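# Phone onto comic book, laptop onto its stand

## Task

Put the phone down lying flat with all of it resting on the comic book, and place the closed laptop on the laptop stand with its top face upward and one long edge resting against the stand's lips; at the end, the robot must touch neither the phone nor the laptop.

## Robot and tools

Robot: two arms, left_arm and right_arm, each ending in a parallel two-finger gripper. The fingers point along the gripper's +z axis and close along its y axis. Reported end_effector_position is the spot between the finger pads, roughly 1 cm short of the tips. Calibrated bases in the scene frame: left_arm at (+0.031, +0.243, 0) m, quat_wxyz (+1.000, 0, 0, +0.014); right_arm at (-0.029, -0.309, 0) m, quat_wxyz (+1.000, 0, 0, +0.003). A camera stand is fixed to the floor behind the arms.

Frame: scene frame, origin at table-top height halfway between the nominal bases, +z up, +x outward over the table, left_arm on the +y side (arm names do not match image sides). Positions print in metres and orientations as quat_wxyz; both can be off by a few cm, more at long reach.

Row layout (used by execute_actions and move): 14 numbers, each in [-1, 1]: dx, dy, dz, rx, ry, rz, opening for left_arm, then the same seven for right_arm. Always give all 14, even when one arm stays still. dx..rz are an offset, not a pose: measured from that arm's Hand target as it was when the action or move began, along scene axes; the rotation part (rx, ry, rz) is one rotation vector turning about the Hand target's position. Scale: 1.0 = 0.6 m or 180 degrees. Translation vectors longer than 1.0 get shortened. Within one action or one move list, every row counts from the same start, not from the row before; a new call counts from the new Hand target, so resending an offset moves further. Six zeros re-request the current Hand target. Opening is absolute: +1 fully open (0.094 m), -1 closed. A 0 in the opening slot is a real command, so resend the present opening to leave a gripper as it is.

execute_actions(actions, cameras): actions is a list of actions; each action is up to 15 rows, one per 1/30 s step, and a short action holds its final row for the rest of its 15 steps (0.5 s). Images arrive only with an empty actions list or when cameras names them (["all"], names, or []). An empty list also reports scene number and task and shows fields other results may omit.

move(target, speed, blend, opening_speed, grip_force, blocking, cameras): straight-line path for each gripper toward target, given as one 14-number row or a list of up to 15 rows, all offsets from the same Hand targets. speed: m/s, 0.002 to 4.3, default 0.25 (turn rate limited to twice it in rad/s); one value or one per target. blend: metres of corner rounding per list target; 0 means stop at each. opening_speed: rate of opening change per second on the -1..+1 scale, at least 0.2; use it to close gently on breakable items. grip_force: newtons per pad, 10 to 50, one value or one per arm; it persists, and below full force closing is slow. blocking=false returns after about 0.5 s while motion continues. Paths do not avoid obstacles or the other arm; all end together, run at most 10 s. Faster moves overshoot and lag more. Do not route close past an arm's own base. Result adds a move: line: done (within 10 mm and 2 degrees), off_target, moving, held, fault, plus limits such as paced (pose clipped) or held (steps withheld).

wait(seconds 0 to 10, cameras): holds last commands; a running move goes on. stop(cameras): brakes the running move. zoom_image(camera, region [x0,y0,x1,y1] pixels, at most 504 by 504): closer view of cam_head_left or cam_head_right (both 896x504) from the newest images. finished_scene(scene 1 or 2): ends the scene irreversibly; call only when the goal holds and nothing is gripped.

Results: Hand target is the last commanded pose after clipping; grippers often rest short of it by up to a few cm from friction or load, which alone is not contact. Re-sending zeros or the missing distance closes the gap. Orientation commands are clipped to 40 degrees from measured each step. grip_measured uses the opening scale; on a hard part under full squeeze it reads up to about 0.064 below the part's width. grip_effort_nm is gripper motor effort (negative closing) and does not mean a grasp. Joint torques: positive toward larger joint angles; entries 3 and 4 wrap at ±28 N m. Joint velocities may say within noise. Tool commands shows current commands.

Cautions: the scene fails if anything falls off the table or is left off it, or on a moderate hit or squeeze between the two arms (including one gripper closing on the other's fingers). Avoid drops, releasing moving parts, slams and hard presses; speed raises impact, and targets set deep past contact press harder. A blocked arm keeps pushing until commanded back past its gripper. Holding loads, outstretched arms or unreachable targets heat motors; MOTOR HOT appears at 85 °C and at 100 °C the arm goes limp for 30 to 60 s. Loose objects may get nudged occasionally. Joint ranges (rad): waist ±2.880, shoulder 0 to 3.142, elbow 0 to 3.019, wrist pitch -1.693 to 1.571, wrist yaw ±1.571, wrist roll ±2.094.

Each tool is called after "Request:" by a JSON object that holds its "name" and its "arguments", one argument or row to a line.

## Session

Request:
{"name": "execute_actions", "arguments": {
  "actions": []
}}

Request:
{"name": "zoom_image", "arguments": {
  "camera": "cam_head_left",
  "region": [150, 150, 500, 400]
}}

Request:
{"name": "zoom_image", "arguments": {
  "camera": "cam_head_right",
  "region": [150, 150, 500, 400]
}}

Request:
{"name": "zoom_image", "arguments": {
  "camera": "cam_head_left",
  "region": [480, 150, 780, 400]
}}

Request:
{"name": "zoom_image", "arguments": {
  "camera": "cam_head_right",
  "region": [480, 150, 780, 400]
}}

Scene clock: 0.00 s.
left_arm: end_effector_position=(+0.5763, +0.0326, +0.2204) grip_measured=+1.000 grip_effort_nm=n/a end_effector_quat_wxyz=(+0.373, -0.189, +0.872, +0.255) | right_arm: end_effector_position=(+0.2774, -0.6662, +0.2410) grip_measured=+1.000 grip_effort_nm=n/a end_effector_quat_wxyz=(+0.133, +0.606, +0.784, +0.005)
Joint positions: left_arm=[-0.635 1.765 1.519 -1.122 -0.923 -0.933 0.094] | right_arm=[-0.891 1.406 1.314 -1.221 -0.069 0.44 0.094]
Joint velocities: within noise
Joint torques (N m): no reading
Motor temperatures (°C): left_arm=[22 26 33 24 27 23 27] | right_arm=[26 35 34 25 25 23 25]
Heat: left arm: hottest elbow 33 °C; right arm: hottest shoulder 35 °C.
Hand target: left_arm +0.5824, +0.0285, +0.2385; +0.386, -0.198, +0.868, +0.242 | right_arm +0.2821, -0.6719, +0.2485; +0.142, +0.605, +0.783, +0.003
Tool commands: left_gripper/opening=+1.0 right_gripper/opening=+1.0

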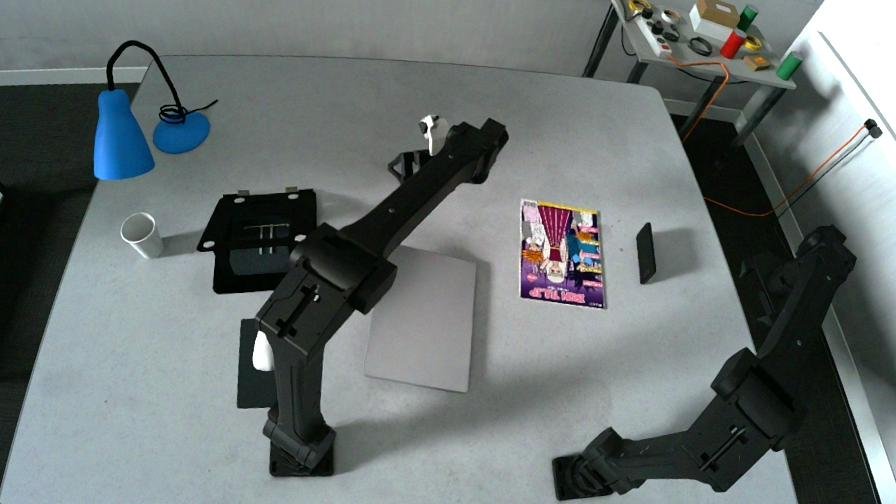

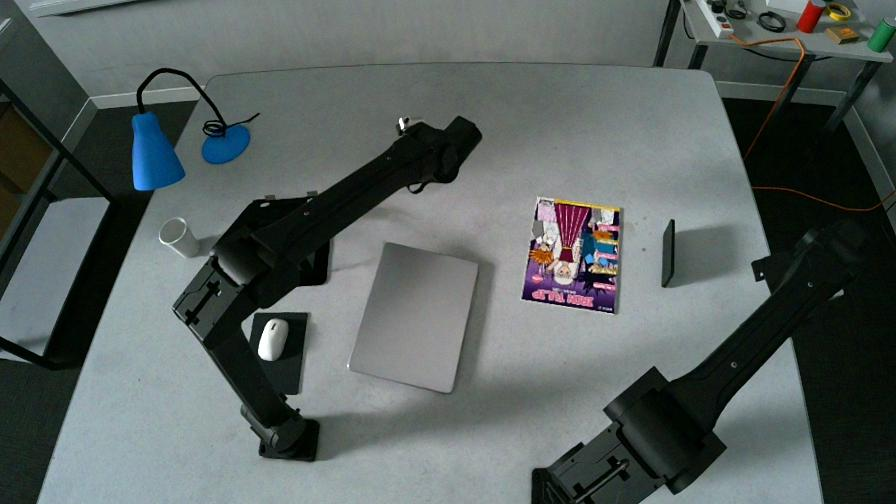

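Scaled by 1.440.

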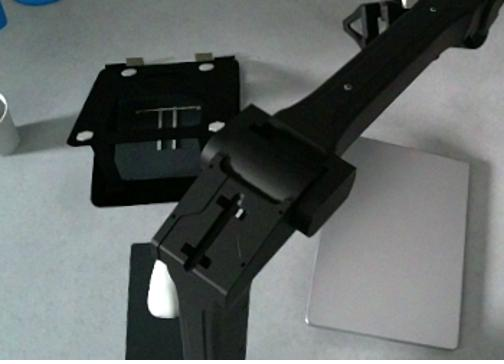

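Scaled by 1.440.

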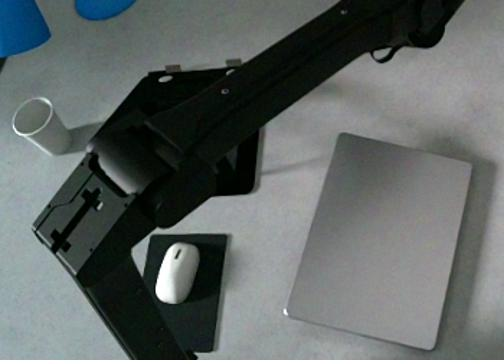

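Scaled by 1.680.

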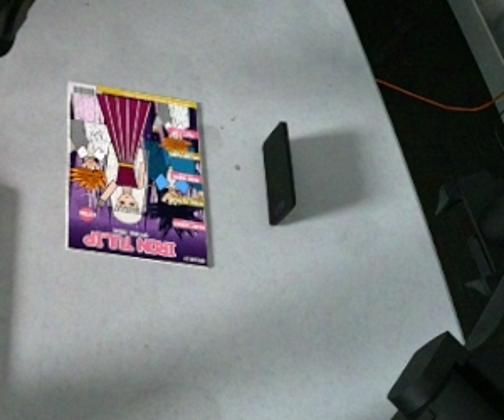

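Scaled by 1.680.

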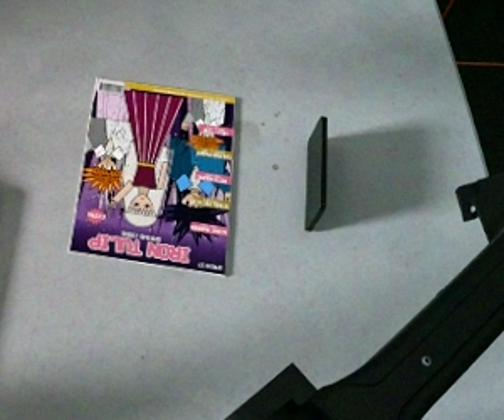

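Request:
{"name": "move", "arguments": {
  "target": [
    [-0.204,0.2025,-0.1,0.079,0.345,-0.587,-1,0.353,0.191,-0.164,0.005,0.096,0.366,1],
    [-0.204,0.2025,-0.3,0.079,0.345,-0.587,-1,0.353,0.191,-0.255,0.005,0.096,0.366,1]
  ],
  "speed": 0.4,
  "blend": [0.02,0],
  "cameras": ["all"]
}}

Request:
{"name": "zoom_image", "arguments": {
  "camera": "cam_head_left",
  "region": [600, 170, 720, 290]
}}

Request:
{"name": "zoom_image", "arguments": {
  "camera": "cam_head_left",
  "region": [190, 170, 500, 400]
}}

Scene clock: 34.00 s.
left_arm: end_effector_position=(+0.4551, +0.1454, +0.0560) grip_measured=-0.981 grip_effort_nm=-1.01 end_effector_quat_wxyz=(-0.007, +0.708, +0.706, -0.004) | right_arm: end_effector_position=(+0.4919, -0.5609, +0.1165) grip_measured=+1.000 grip_effort_nm=-0.01 end_effector_quat_wxyz=(+0.014, +0.087, +0.996, -0.005)
Joint positions: left_arm=[-0.253 1.636 1.085 -1.037 -0.001 1.349 0.001] | right_arm=[-0.455 1.886 1.608 -1.263 0 -0.276 0.094]
Joint torques (N m): left_arm=[-1.14 -15.21 8.8 0.87 0.16 0.07] | right_arm=[1.14 -19.37 8.02 0.58 0.08 0.08]
Motor temperatures (°C): left_arm=[22 29 37 24 27 23 27] | right_arm=[26 36 39 25 24 23 25]
Heat: left arm: hottest elbow 37 °C; right arm: hottest elbow 39 °C.
Hand target: left_arm +0.4600, +0.1500, +0.0585; +0.001, +0.707, +0.708, -0.001 | right_arm +0.4938, -0.5573, +0.0955; +0.000, +0.079, +0.997, -0.001
Off the commanded pose: left_arm 0.007 m, 1 deg | right_arm 0.021 m, 2 deg.
move: off_target (right_arm)

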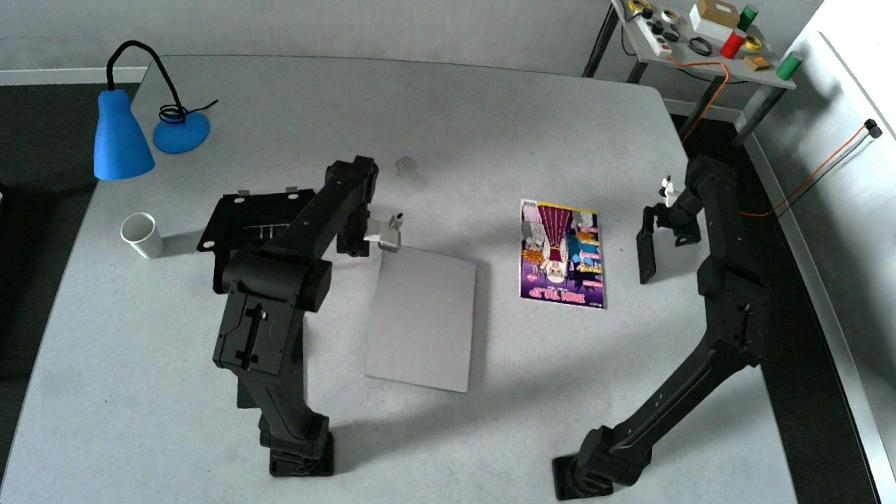

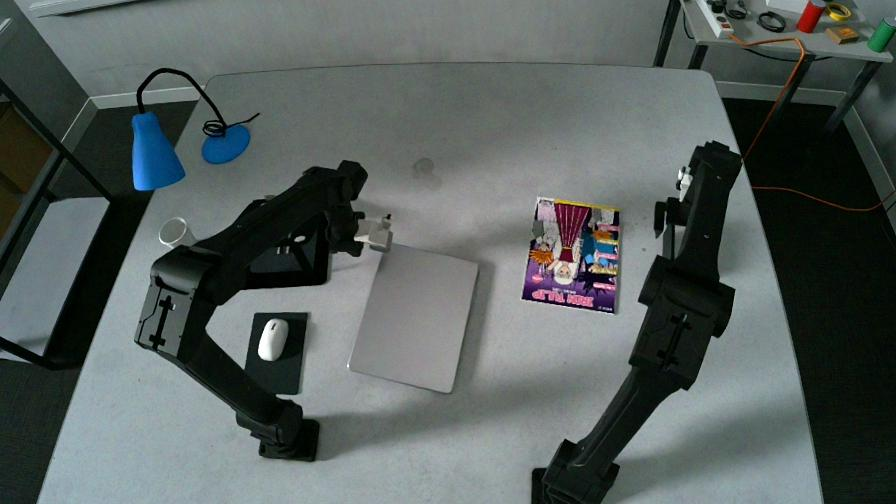

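Scaled by 4.200.

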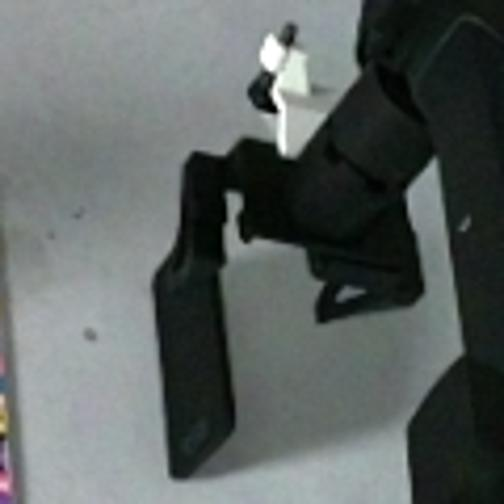

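Scaled by 1.626.

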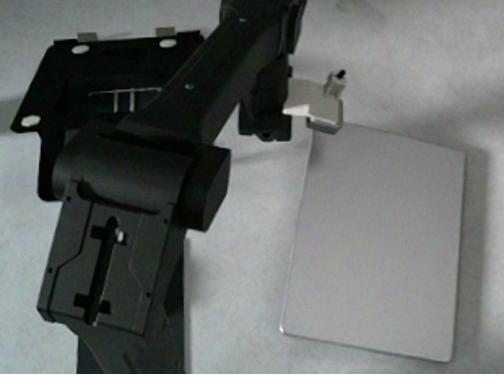

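Request:
{"name": "move", "arguments": {
  "target": [
    [0.022,0,-0.077,0,0,0,-1,0,0,-0.1,0,0,0,1],
    [0.0,-0.44,-0.075,0,0,0,-1,0,0,-0.1,0,0,0,-0.95]
  ],
  "speed": 0.12,
  "opening_speed": 0.8,
  "grip_force": 30,
  "cameras": ["all"]
}}

Request:
{"name": "zoom_image", "arguments": {
  "camera": "cam_head_left",
  "region": [330, 190, 560, 400]
}}

Scene clock: 50.40 s.
left_arm: end_effector_position=(+0.4534, -0.0954, +0.0132) grip_measured=-0.977 grip_effort_nm=-0.64 end_effector_quat_wxyz=(-0.005, +0.704, +0.710, +0.001) | right_arm: end_effector_position=(+0.4940, -0.5619, +0.0541) grip_measured=-0.830 grip_effort_nm=-0.63 end_effector_quat_wxyz=(+0.012, +0.086, +0.996, -0.004)
Joint positions: left_arm=[-0.703 1.929 1.377 -1.028 -0.003 0.887 0.001] | right_arm=[-0.455 1.95 1.532 -1.128 0 -0.277 0.008]
Joint torques (N m): left_arm=[-3.14 -16.67 13.05 -0.1 0.28 -0.11] | right_arm=[1.08 -20.48 7.47 0.55 0.08 0.12]
Heat: left arm: hottest elbow 37 °C; right arm: hottest elbow 39 °C.
Hand target: left_arm +0.4598, -0.1140, +0.0134; +0.001, +0.707, +0.707, -0.001 | right_arm +0.4937, -0.5573, +0.0355; +0.000, +0.079, +0.997, -0.001
Off the commanded pose: left_arm 0.020 m, 1 deg | right_arm 0.019 m, 2 deg.
grip_force (N): 30, 30
move: off_target (left_arm, right_arm); target 2's new opening was sent with right_arm's hand 0.019 m and 2 deg from that target

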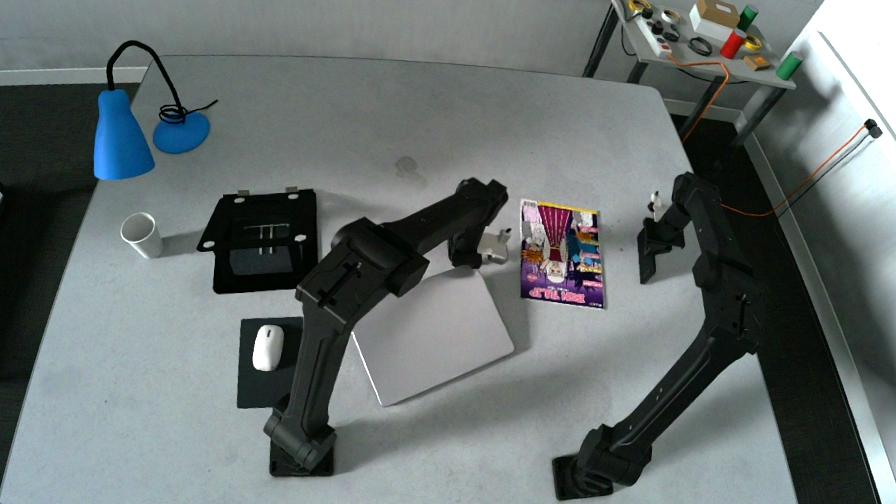

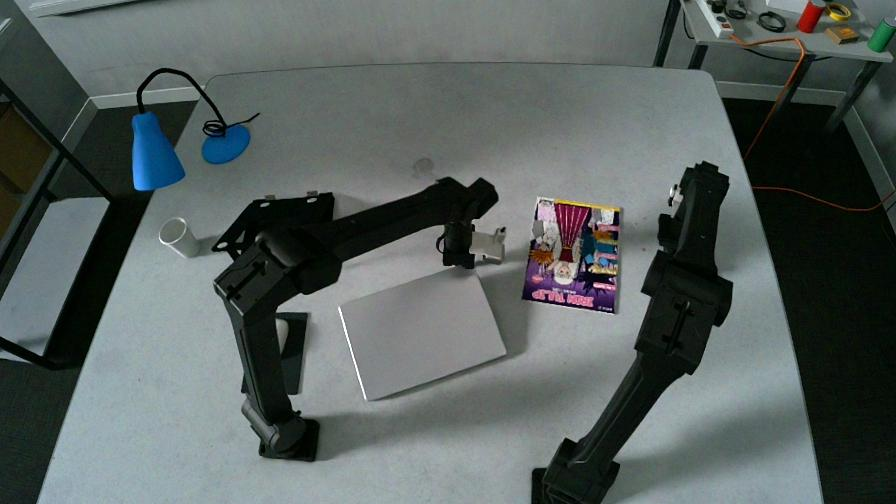

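Scaled by 2.191.

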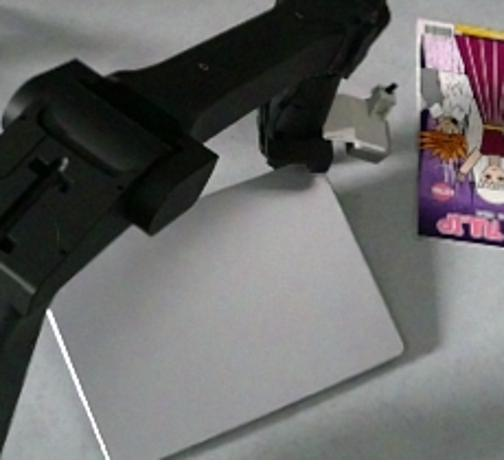

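Request:
{"name": "move", "arguments": {
  "target": [
    [0.05,0.03,0.05,0,0,0,-1,0,0,0.2,0,0,0,-0.95],
    [0.0,0.3,0.35,0,0,0,-1,0.0,0.1,0.3,0.15,-0.024,0,-0.95],
    [-0.4,0.75,0.35,0,0,0,-1,0.012,0.36,0.28,0.302,-0.048,0,-0.95],
    [-0.4,0.75,0.35,0,0,0,-1,0.0155,0.372,0.09,0.302,-0.048,0,-0.95]
  ],
  "speed": [0.25,0.35,0.35,0.25],
  "blend": [0.03,0.05,0.03,0],
  "cameras": ["all"]
}}

Request:
{"name": "zoom_image", "arguments": {
  "camera": "cam_head_left",
  "region": [480, 150, 680, 350]
}}

Scene clock: 64.97 s.
left_arm: end_effector_position=(+0.2230, +0.3346, +0.2247) grip_measured=-0.977 grip_effort_nm=-0.65 end_effector_quat_wxyz=(+0.002, +0.708, +0.706, +0.006) | right_arm: end_effector_position=(+0.5018, -0.3407, +0.0948) grip_measured=-0.831 grip_effort_nm=-0.67 end_effector_quat_wxyz=(+0.041, +0.070, +0.886, +0.456)
Joint positions: left_arm=[0.418 0.865 0.891 -1.583 -0.001 2.021 0.001] | right_arm=[-0.33 1.935 1.408 -1.257 -0.934 -0.274 0.008]
Joint torques (N m): left_arm=[-0.21 -4.13 10.04 0.03 0.16 0.07] | right_arm=[1.38 -21.07 7.01 0.09 -0.74 0.15]
Heat: left arm: hottest elbow 37 °C; right arm: hottest shoulder 40 °C.
Hand target: left_arm +0.2198, +0.3360, +0.2233; +0.001, +0.707, +0.708, -0.001 | right_arm +0.5030, -0.3340, +0.0894; +0.036, +0.070, +0.885, +0.460
Off the commanded pose: left_arm 0.004 m, 1 deg | right_arm 0.009 m, 1 deg.
grip_force (N): 30, 30
move: done

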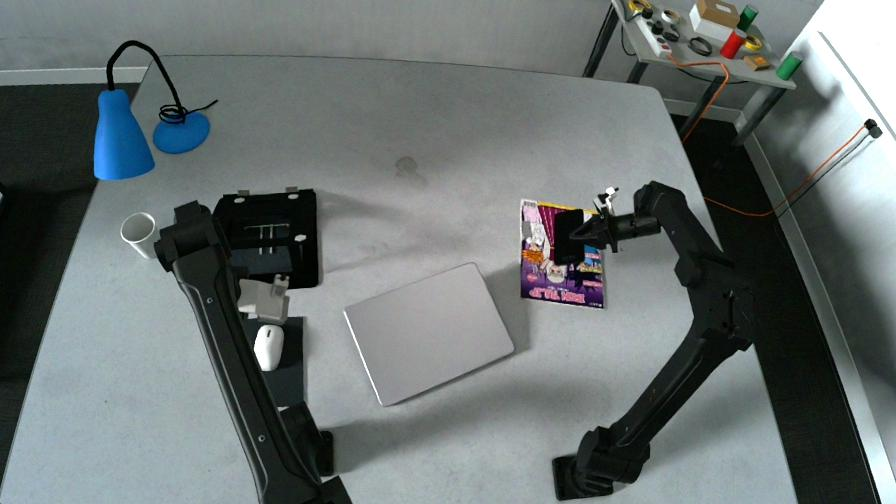

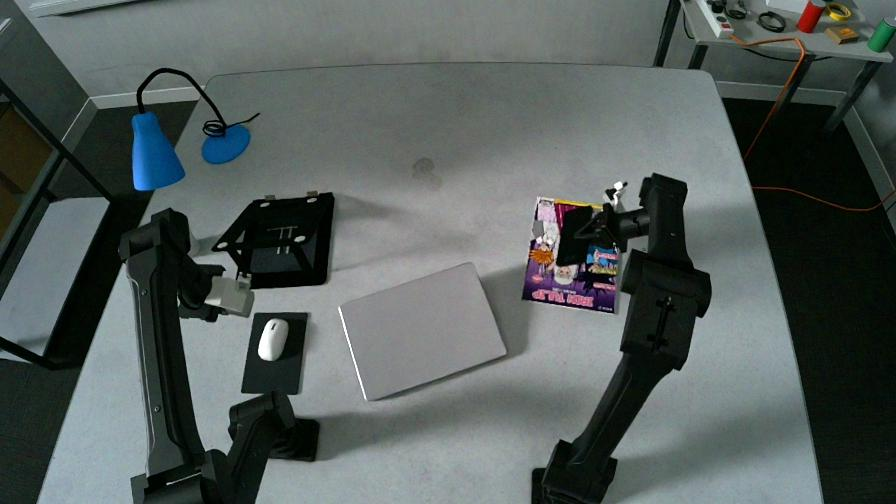

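Scaled by 2.520.

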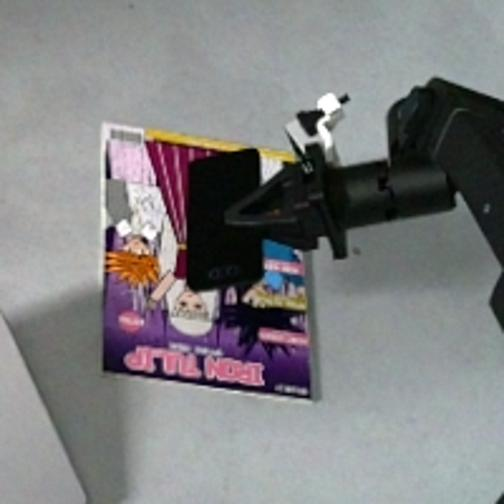

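Request:
{"name": "move", "arguments": {
  "target": [
    [0,0,0,0,0,0,-1,-0.015,0.008,-0.0905,0.043,-0.007,0,-0.95],
    [0,0,0,0,0,0,-1,-0.015,0.008,-0.0955,0.043,-0.007,0,-0.6],
    [0,0,0,0,0,0,-1,-0.035,-0.117,-0.0285,0.043,-0.007,0,-0.6]
  ],
  "speed": 0.12,
  "opening_speed": 0.5,
  "cameras": ["all"]
}}

Request:
{"name": "zoom_image", "arguments": {
  "camera": "cam_head_left",
  "region": [480, 150, 680, 350]
}}

Scene clock: 72.77 s.
left_arm: end_effector_position=(+0.2230, +0.3346, +0.2247) grip_measured=-0.977 grip_effort_nm=-0.64 end_effector_quat_wxyz=(+0.002, +0.708, +0.706, +0.006) | right_arm: end_effector_position=(+0.4709, -0.3951, +0.0763) grip_measured=-0.601 grip_effort_nm=0.06 end_effector_quat_wxyz=(+0.038, +0.069, +0.851, +0.520)
Joint positions: left_arm=[0.418 0.865 0.891 -1.583 -0.001 2.021 0.001] | right_arm=[-0.469 2.047 1.444 -1.504 -1.011 -0.605 0.019]
Joint torques (N m): left_arm=[-0.44 -4.6 9.8 -0.12 0.11 0.12] | right_arm=[0.15 -20.07 9.73 -1.01 -0.38 0.03]
Heat: left arm: hottest elbow 38 °C; right arm: hottest shoulder 39 °C.
Hand target: left_arm +0.2198, +0.3359, +0.2233; +0.001, +0.707, +0.708, -0.001 | right_arm +0.4820, -0.4043, +0.0723; +0.041, +0.067, +0.851, +0.519
Off the commanded pose: left_arm 0.004 m, 1 deg | right_arm 0.015 m, 0 deg.
grip_force (N): 30, 30
move: off_target (right_arm)

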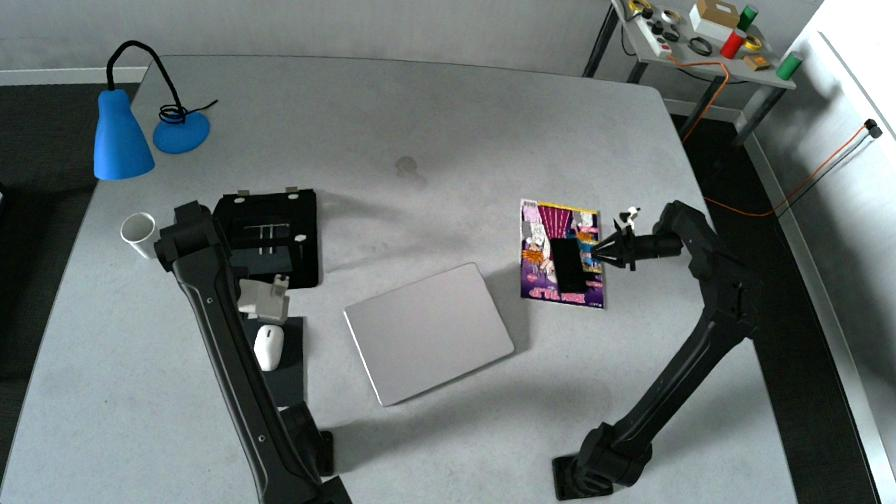

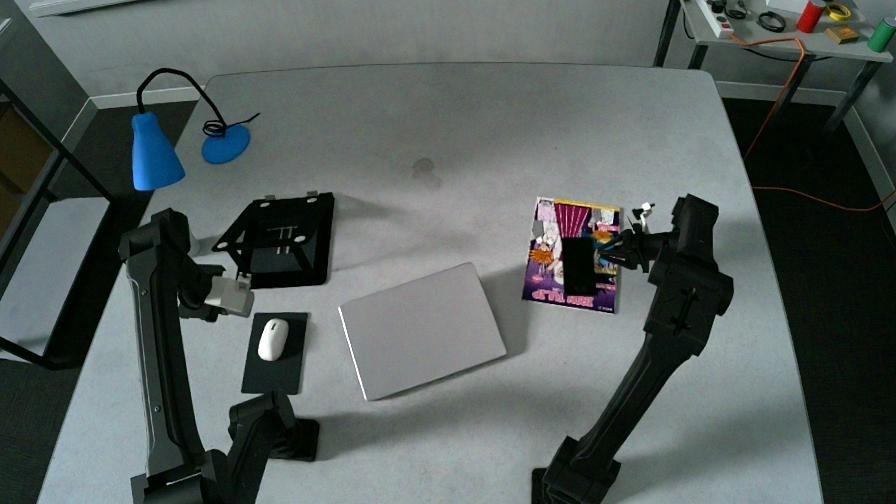

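Scaled by 2.520.

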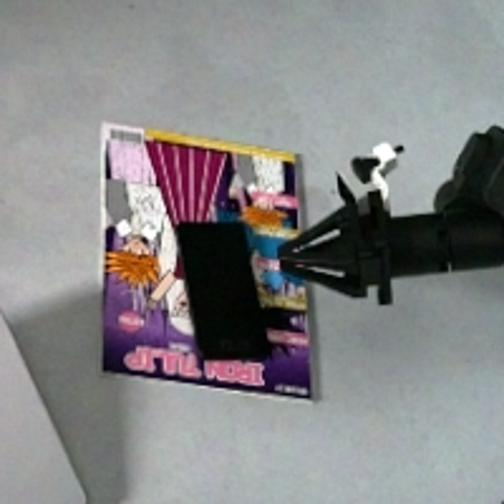

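Request:
{"name": "move", "arguments": {
  "target": [
    [0,0,0,0,0,0,-1,-0.05,-0.08,0.25,0,0,0,-0.6],
    [0,0,0,0,0,0,-1,-0.66,0.72,0.15,-0.267,-0.312,0.574,-1],
    [0,0,0,0,0,0,-1,-0.66,0.72,-0.1,-0.267,-0.312,0.574,-1],
    [0,0,0,0,0,0,-1,-0.515,0.849,-0.1,-0.267,-0.312,0.574,-1]
  ],
  "speed": [0.3,0.35,0.2,0.12],
  "blend": [0.04,0,0,0],
  "cameras": ["all"]
}}

Scene clock: 90.67 s.
left_arm: end_effector_position=(+0.2230, +0.3346, +0.2247) grip_measured=-0.977 grip_effort_nm=-0.65 end_effector_quat_wxyz=(+0.002, +0.708, +0.706, +0.006) | right_arm: end_effector_position=(+0.1526, +0.0910, +0.0124) grip_measured=-0.991 grip_effort_nm=-0.49 end_effector_quat_wxyz=(+0.007, +0.813, -0.582, -0.003)
Joint positions: left_arm=[0.418 0.865 0.891 -1.583 -0.001 2.021 0.001] | right_arm=[1.138 1.711 1.046 -0.918 -0.008 -0.755 0]
Joint torques (N m): left_arm=[0.44 -3.37 9.95 -0.16 0.11 0.11] | right_arm=[-1.14 -14.15 10.69 0.03 0.28 0.09]
Heat: left arm: hottest elbow 38 °C; right arm: hottest elbow 41 °C.
Hand target: left_arm +0.2198, +0.3359, +0.2233; +0.001, +0.707, +0.708, -0.001 | right_arm +0.1732, +0.1052, +0.0124; +0.000, +0.809, -0.588, +0.000
Off the commanded pose: left_arm 0.004 m, 1 deg | right_arm 0.025 m, 1 deg.
grip_force (N): 30, 30
move: off_target (right_arm); target 2's new opening was sent with right_arm's hand 0.025 m and 2 deg from that target

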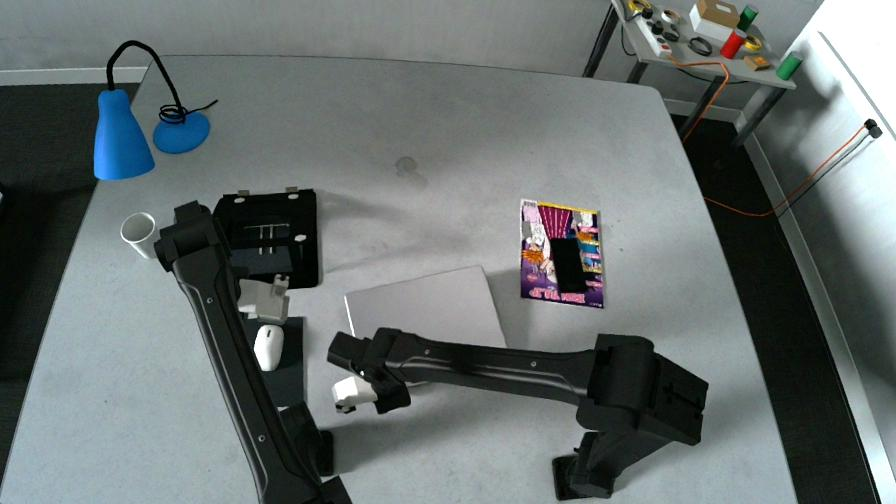

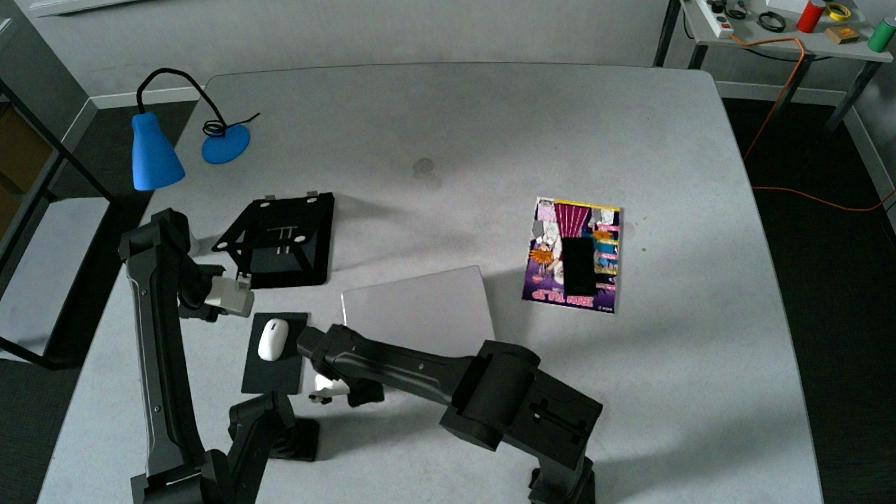

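Request:
{"name": "move", "arguments": {
  "target": [0,0,0,0,0,0,-1,0.125,0.06,0,0,0,0,-1],
  "speed": 0.12,
  "cameras": ["all"]
}}

Scene clock: 94.70 s.
left_arm: end_effector_position=(+0.2230, +0.3346, +0.2247) grip_measured=-0.977 grip_effort_nm=-0.65 end_effector_quat_wxyz=(+0.002, +0.708, +0.706, +0.006) | right_arm: end_effector_position=(+0.2215, +0.1358, +0.0155) grip_measured=-0.991 grip_effort_nm=-0.49 end_effector_quat_wxyz=(+0.002, +0.816, -0.578, -0.008)
Joint positions: left_arm=[0.418 0.865 0.891 -1.583 -0.001 2.021 0.001] | right_arm=[1.048 1.856 1.269 -0.988 -0.017 -0.854 0]
Joint torques (N m): left_arm=[-0.91 -3.6 9.74 -0.06 0.15 0.12] | right_arm=[-1.79 -16.97 10.92 -0.23 0.55 0.11]
Heat: left arm: hottest elbow 38 °C; right arm: hottest elbow 42 °C.
Hand target: left_arm +0.2198, +0.3359, +0.2233; +0.001, +0.707, +0.708, -0.001 | right_arm +0.2481, +0.1412, +0.0124; +0.000, +0.809, -0.588, +0.000
Off the commanded pose: left_arm 0.004 m, 1 deg | right_arm 0.027 m, 2 deg.
grip_force (N): 30, 30
move: off_target (right_arm)

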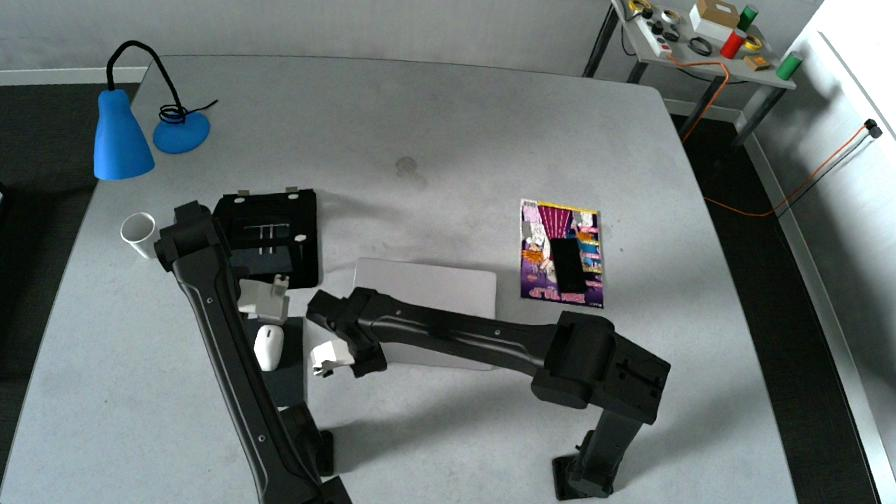

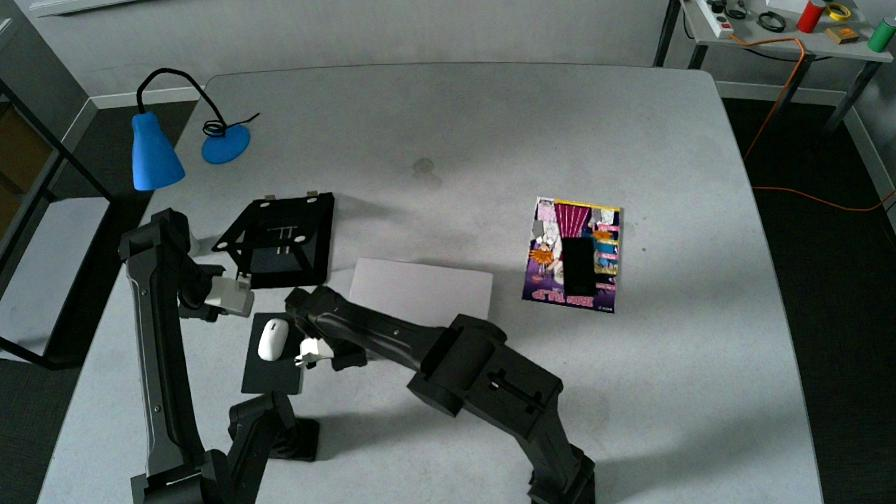

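Request:
{"name": "move", "arguments": {
  "target": [
    [0,0,0,0,0,0,-1,-0.06,-0.04,0.02,0,0,0,-1],
    [0,0,0,0,0,0,-1,-0.06,-0.1,0.35,0.05,0.06,-0.1,-1],
    [0,0,0,0,0,0,-1,0.137,-0.635,0.3,0.257,0.311,-0.566,-0.1],
    [0,0,0,0,0,0,-1,0.137,-0.635,0.12,0.257,0.311,-0.566,-0.1]
  ],
  "speed": [0.2,0.35,0.35,0.2],
  "blend": [0.01,0.05,0,0],
  "cameras": ["all"]
}}

Request:
{"name": "zoom_image", "arguments": {
  "camera": "cam_head_left",
  "region": [320, 230, 560, 400]
}}

Request:
{"name": "zoom_image", "arguments": {
  "camera": "cam_head_right",
  "region": [320, 230, 560, 400]
}}

Scene clock: 114.13 s.
left_arm: end_effector_position=(+0.2230, +0.3346, +0.2247) grip_measured=-0.977 grip_effort_nm=-0.65 end_effector_quat_wxyz=(+0.002, +0.708, +0.706, +0.006) | right_arm: end_effector_position=(+0.3323, -0.2381, +0.0933) grip_measured=-0.101 grip_effort_nm=0.07 end_effector_quat_wxyz=(+0.040, +0.041, +0.857, +0.512)
Joint positions: left_arm=[0.418 0.865 0.891 -1.583 -0.001 2.021 0.001] | right_arm=[-0.236 1.565 0.81 -1.01 -1.069 -0.25 0.042]
Joint torques (N m): left_arm=[-0.56 -4.07 9.88 -0.17 0.14 0.1] | right_arm=[0.21 -11.52 5.65 0.21 -0.56 0.15]
Heat: left arm: hottest elbow 38 °C; right arm: hottest elbow 42 °C.
Hand target: left_arm +0.2198, +0.3359, +0.2233; +0.001, +0.707, +0.708, -0.001 | right_arm +0.3302, -0.2399, +0.0843; +0.032, +0.052, +0.856, +0.514
Off the commanded pose: left_arm 0.004 m, 1 deg | right_arm 0.009 m, 2 deg.
grip_force (N): 30, 30
move: done; target 3's new opening was sent with right_arm's hand 0.011 m and 3 deg from that target

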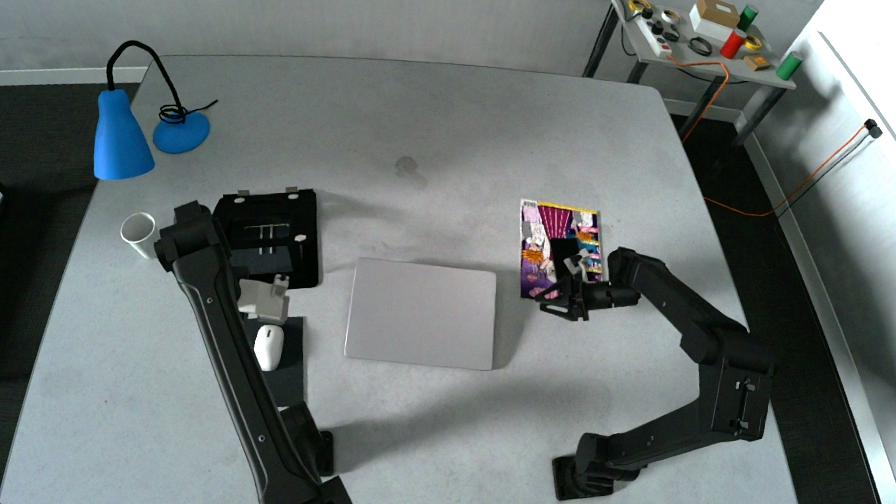

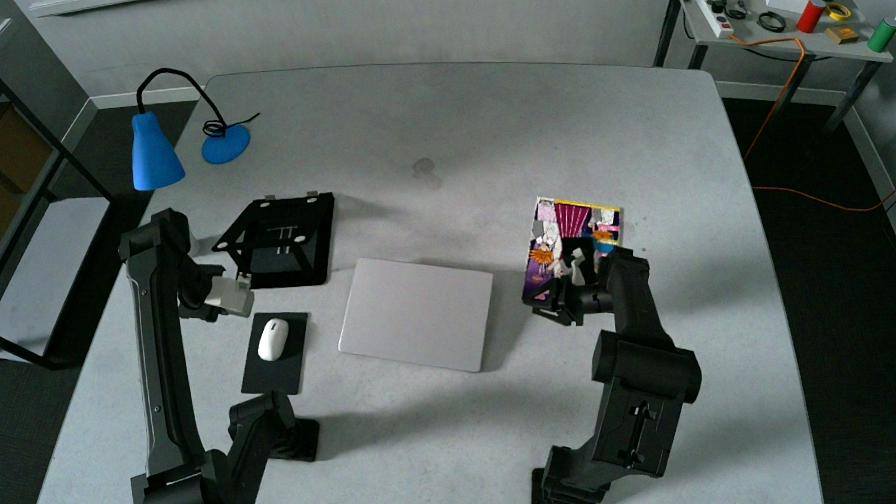

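Scaled by 2.100.

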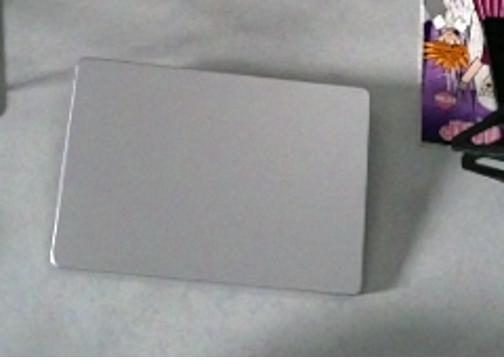

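Scaled by 2.100.

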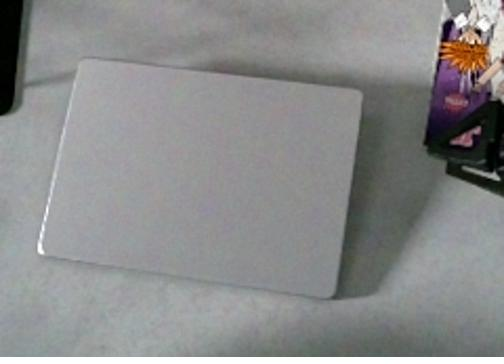

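Request:
{"name": "move", "arguments": {
  "target": [
    [0.184,-0.17,0.0,-0.332,0.224,0.552,-0.1,0,0,0,0,0,0,-0.1],
    [0.184,-0.2215,-0.314,-0.332,0.224,0.552,-0.1,-0.012,0.08,-0.117,0,0,0,-0.1]
  ],
  "speed": [0.3,0.15],
  "cameras": ["all"]
}}

Request:
{"name": "zoom_image", "arguments": {
  "camera": "cam_head_left",
  "region": [270, 230, 420, 380]
}}

Request:
{"name": "zoom_image", "arguments": {
  "camera": "cam_head_right",
  "region": [270, 230, 420, 380]
}}

Request:
{"name": "zoom_image", "arguments": {
  "camera": "cam_head_left",
  "region": [460, 230, 610, 380]
}}

Scene clock: 136.57 s.
left_arm: end_effector_position=(+0.3340, +0.2094, +0.0383) grip_measured=-0.102 grip_effort_nm=0.13 end_effector_quat_wxyz=(+0.107, -0.165, +0.842, -0.503) | right_arm: end_effector_position=(+0.3318, -0.1974, +0.0285) grip_measured=-0.101 grip_effort_nm=0.07 end_effector_quat_wxyz=(+0.049, +0.048, +0.853, +0.517)
Joint positions: left_arm=[0.391 1.488 0.498 -0.61 1.08 0.048 0.042] | right_arm=[-0.124 1.664 0.678 -0.523 -1.09 0.032 0.042]
Joint torques (N m): left_arm=[-2.49 -9.11 4.59 0.55 0.68 -0.03] | right_arm=[1.61 -10.99 3.82 0.8 -0.25 0.09]
Heat: left arm: hottest elbow 38 °C; right arm: hottest elbow 40 °C.
Hand target: left_arm +0.3302, +0.2031, +0.0349; +0.099, -0.165, +0.841, -0.506 | right_arm +0.3231, -0.1920, +0.0142; +0.032, +0.052, +0.856, +0.514
Off the commanded pose: left_arm 0.008 m, 1 deg | right_arm 0.018 m, 2 deg.
grip_force (N): 30, 30
move: off_target (right_arm)

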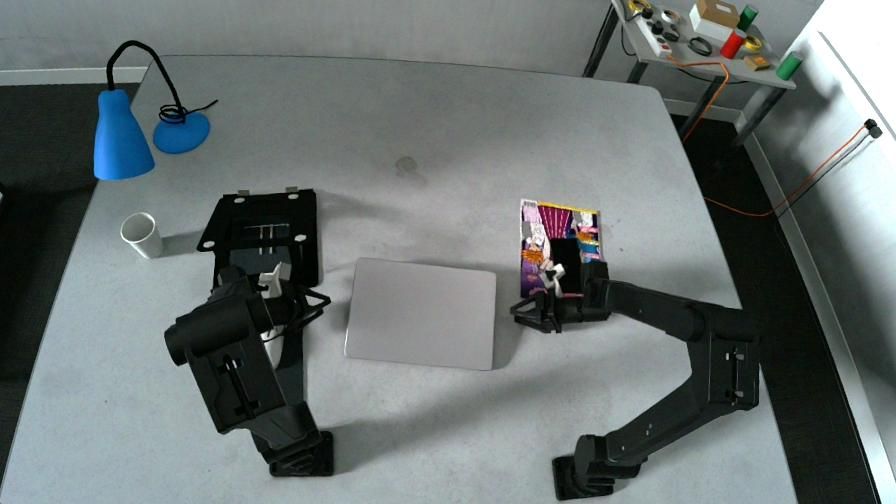

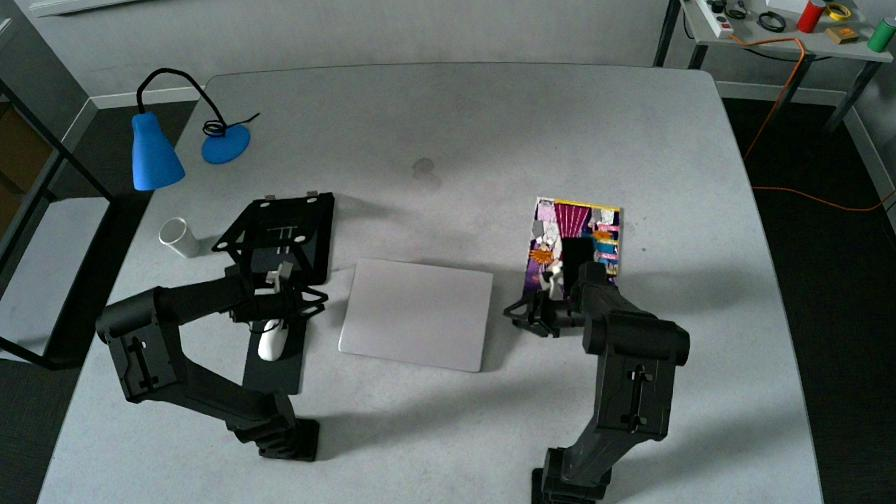

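Scaled by 3.360.

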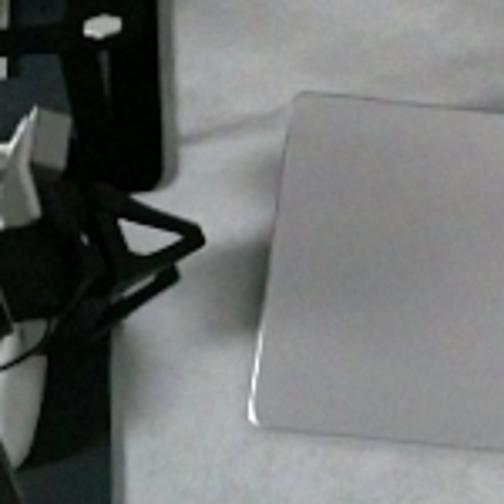

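Scaled by 3.360.

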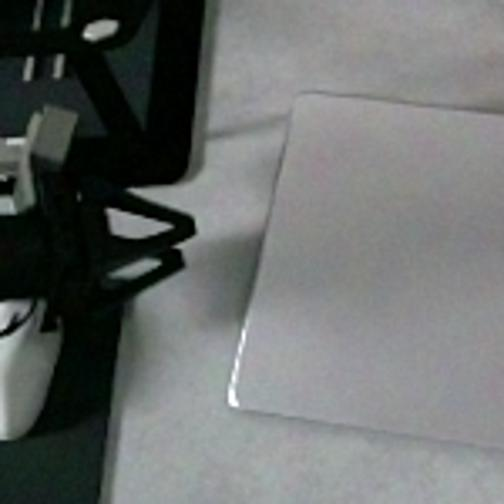

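Scaled by 3.360.

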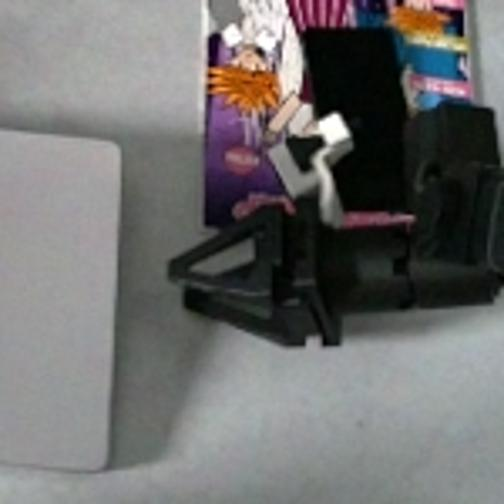

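Request:
{"name": "move", "arguments": {
  "target": [
    [-0.02,0,-0.014,0,0,0,-0.1,0,0,0,0,0,0,-0.1],
    [0.023,-0.106,-0.014,0,0,0,-0.1,0.008,0.087,0,0,0,0,-0.1]
  ],
  "speed": 0.09,
  "cameras": ["cam_head_left","cam_head_right"]
}}

Request:
{"name": "zoom_image", "arguments": {
  "camera": "cam_head_left",
  "region": [310, 230, 560, 390]
}}

Request:
{"name": "zoom_image", "arguments": {
  "camera": "cam_head_right",
  "region": [310, 230, 560, 390]
}}

Scene clock: 144.73 s.
left_arm: end_effector_position=(+0.3457, +0.1433, +0.0255) grip_measured=-0.102 grip_effort_nm=0.13 end_effector_quat_wxyz=(+0.097, -0.168, +0.839, -0.508) | right_arm: end_effector_position=(+0.3415, -0.1456, +0.0283) grip_measured=-0.101 grip_effort_nm=0.07 end_effector_quat_wxyz=(+0.051, +0.045, +0.850, +0.522)
Joint positions: left_arm=[0.14 1.483 0.392 -0.09 1.044 -0.454 0.042] | right_arm=[0.025 1.659 0.638 -0.207 -1.074 0.342 0.042]
Joint torques (N m): left_arm=[-1.96 -10.23 4.6 1.29 0.16 -0.05] | right_arm=[2.02 -12.16 3.33 0.92 0.18 0.21]
Heat: left arm: hottest elbow 37 °C; right arm: hottest elbow 39 °C.
Hand target: left_arm +0.3441, +0.1395, +0.0266; +0.099, -0.165, +0.841, -0.506 | right_arm +0.3279, -0.1397, +0.0142; +0.032, +0.052, +0.856, +0.514
Off the commanded pose: left_arm 0.004 m, 1 deg | right_arm 0.020 m, 3 deg.
grip_force (N): 30, 30
move: off_target (right_arm)

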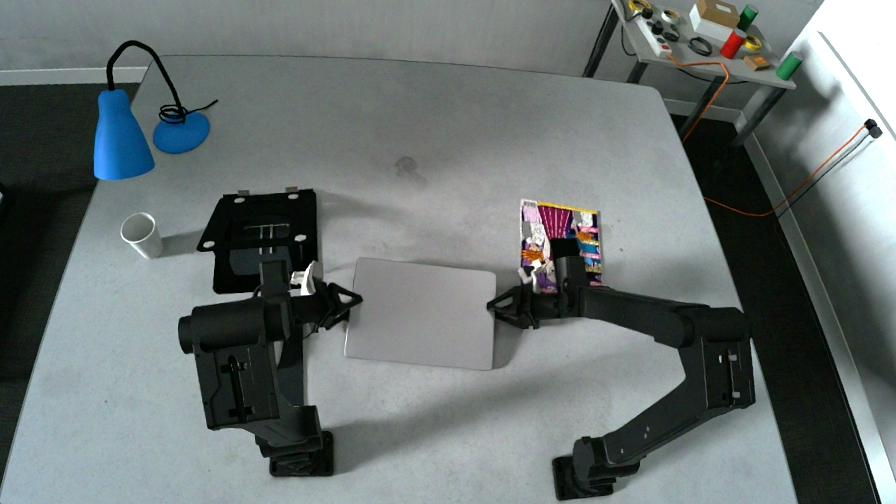

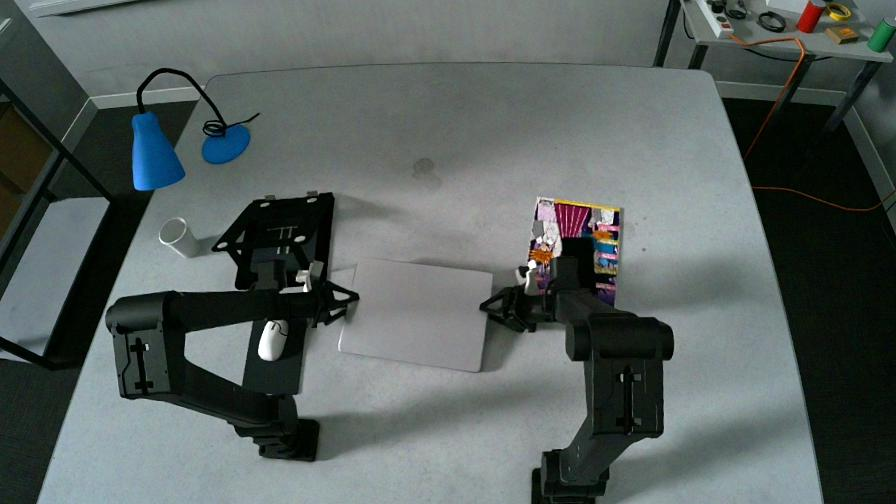

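Scaled by 2.016.

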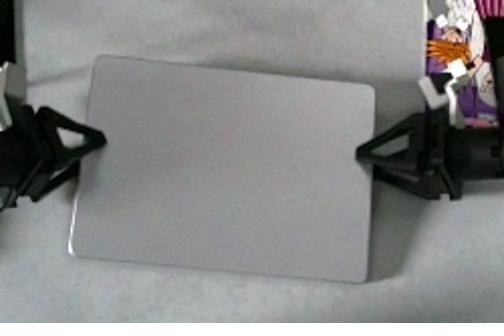

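Scaled by 2.016.

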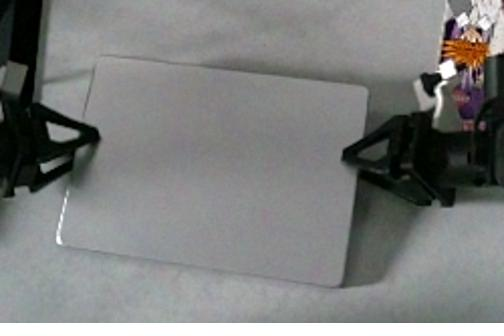

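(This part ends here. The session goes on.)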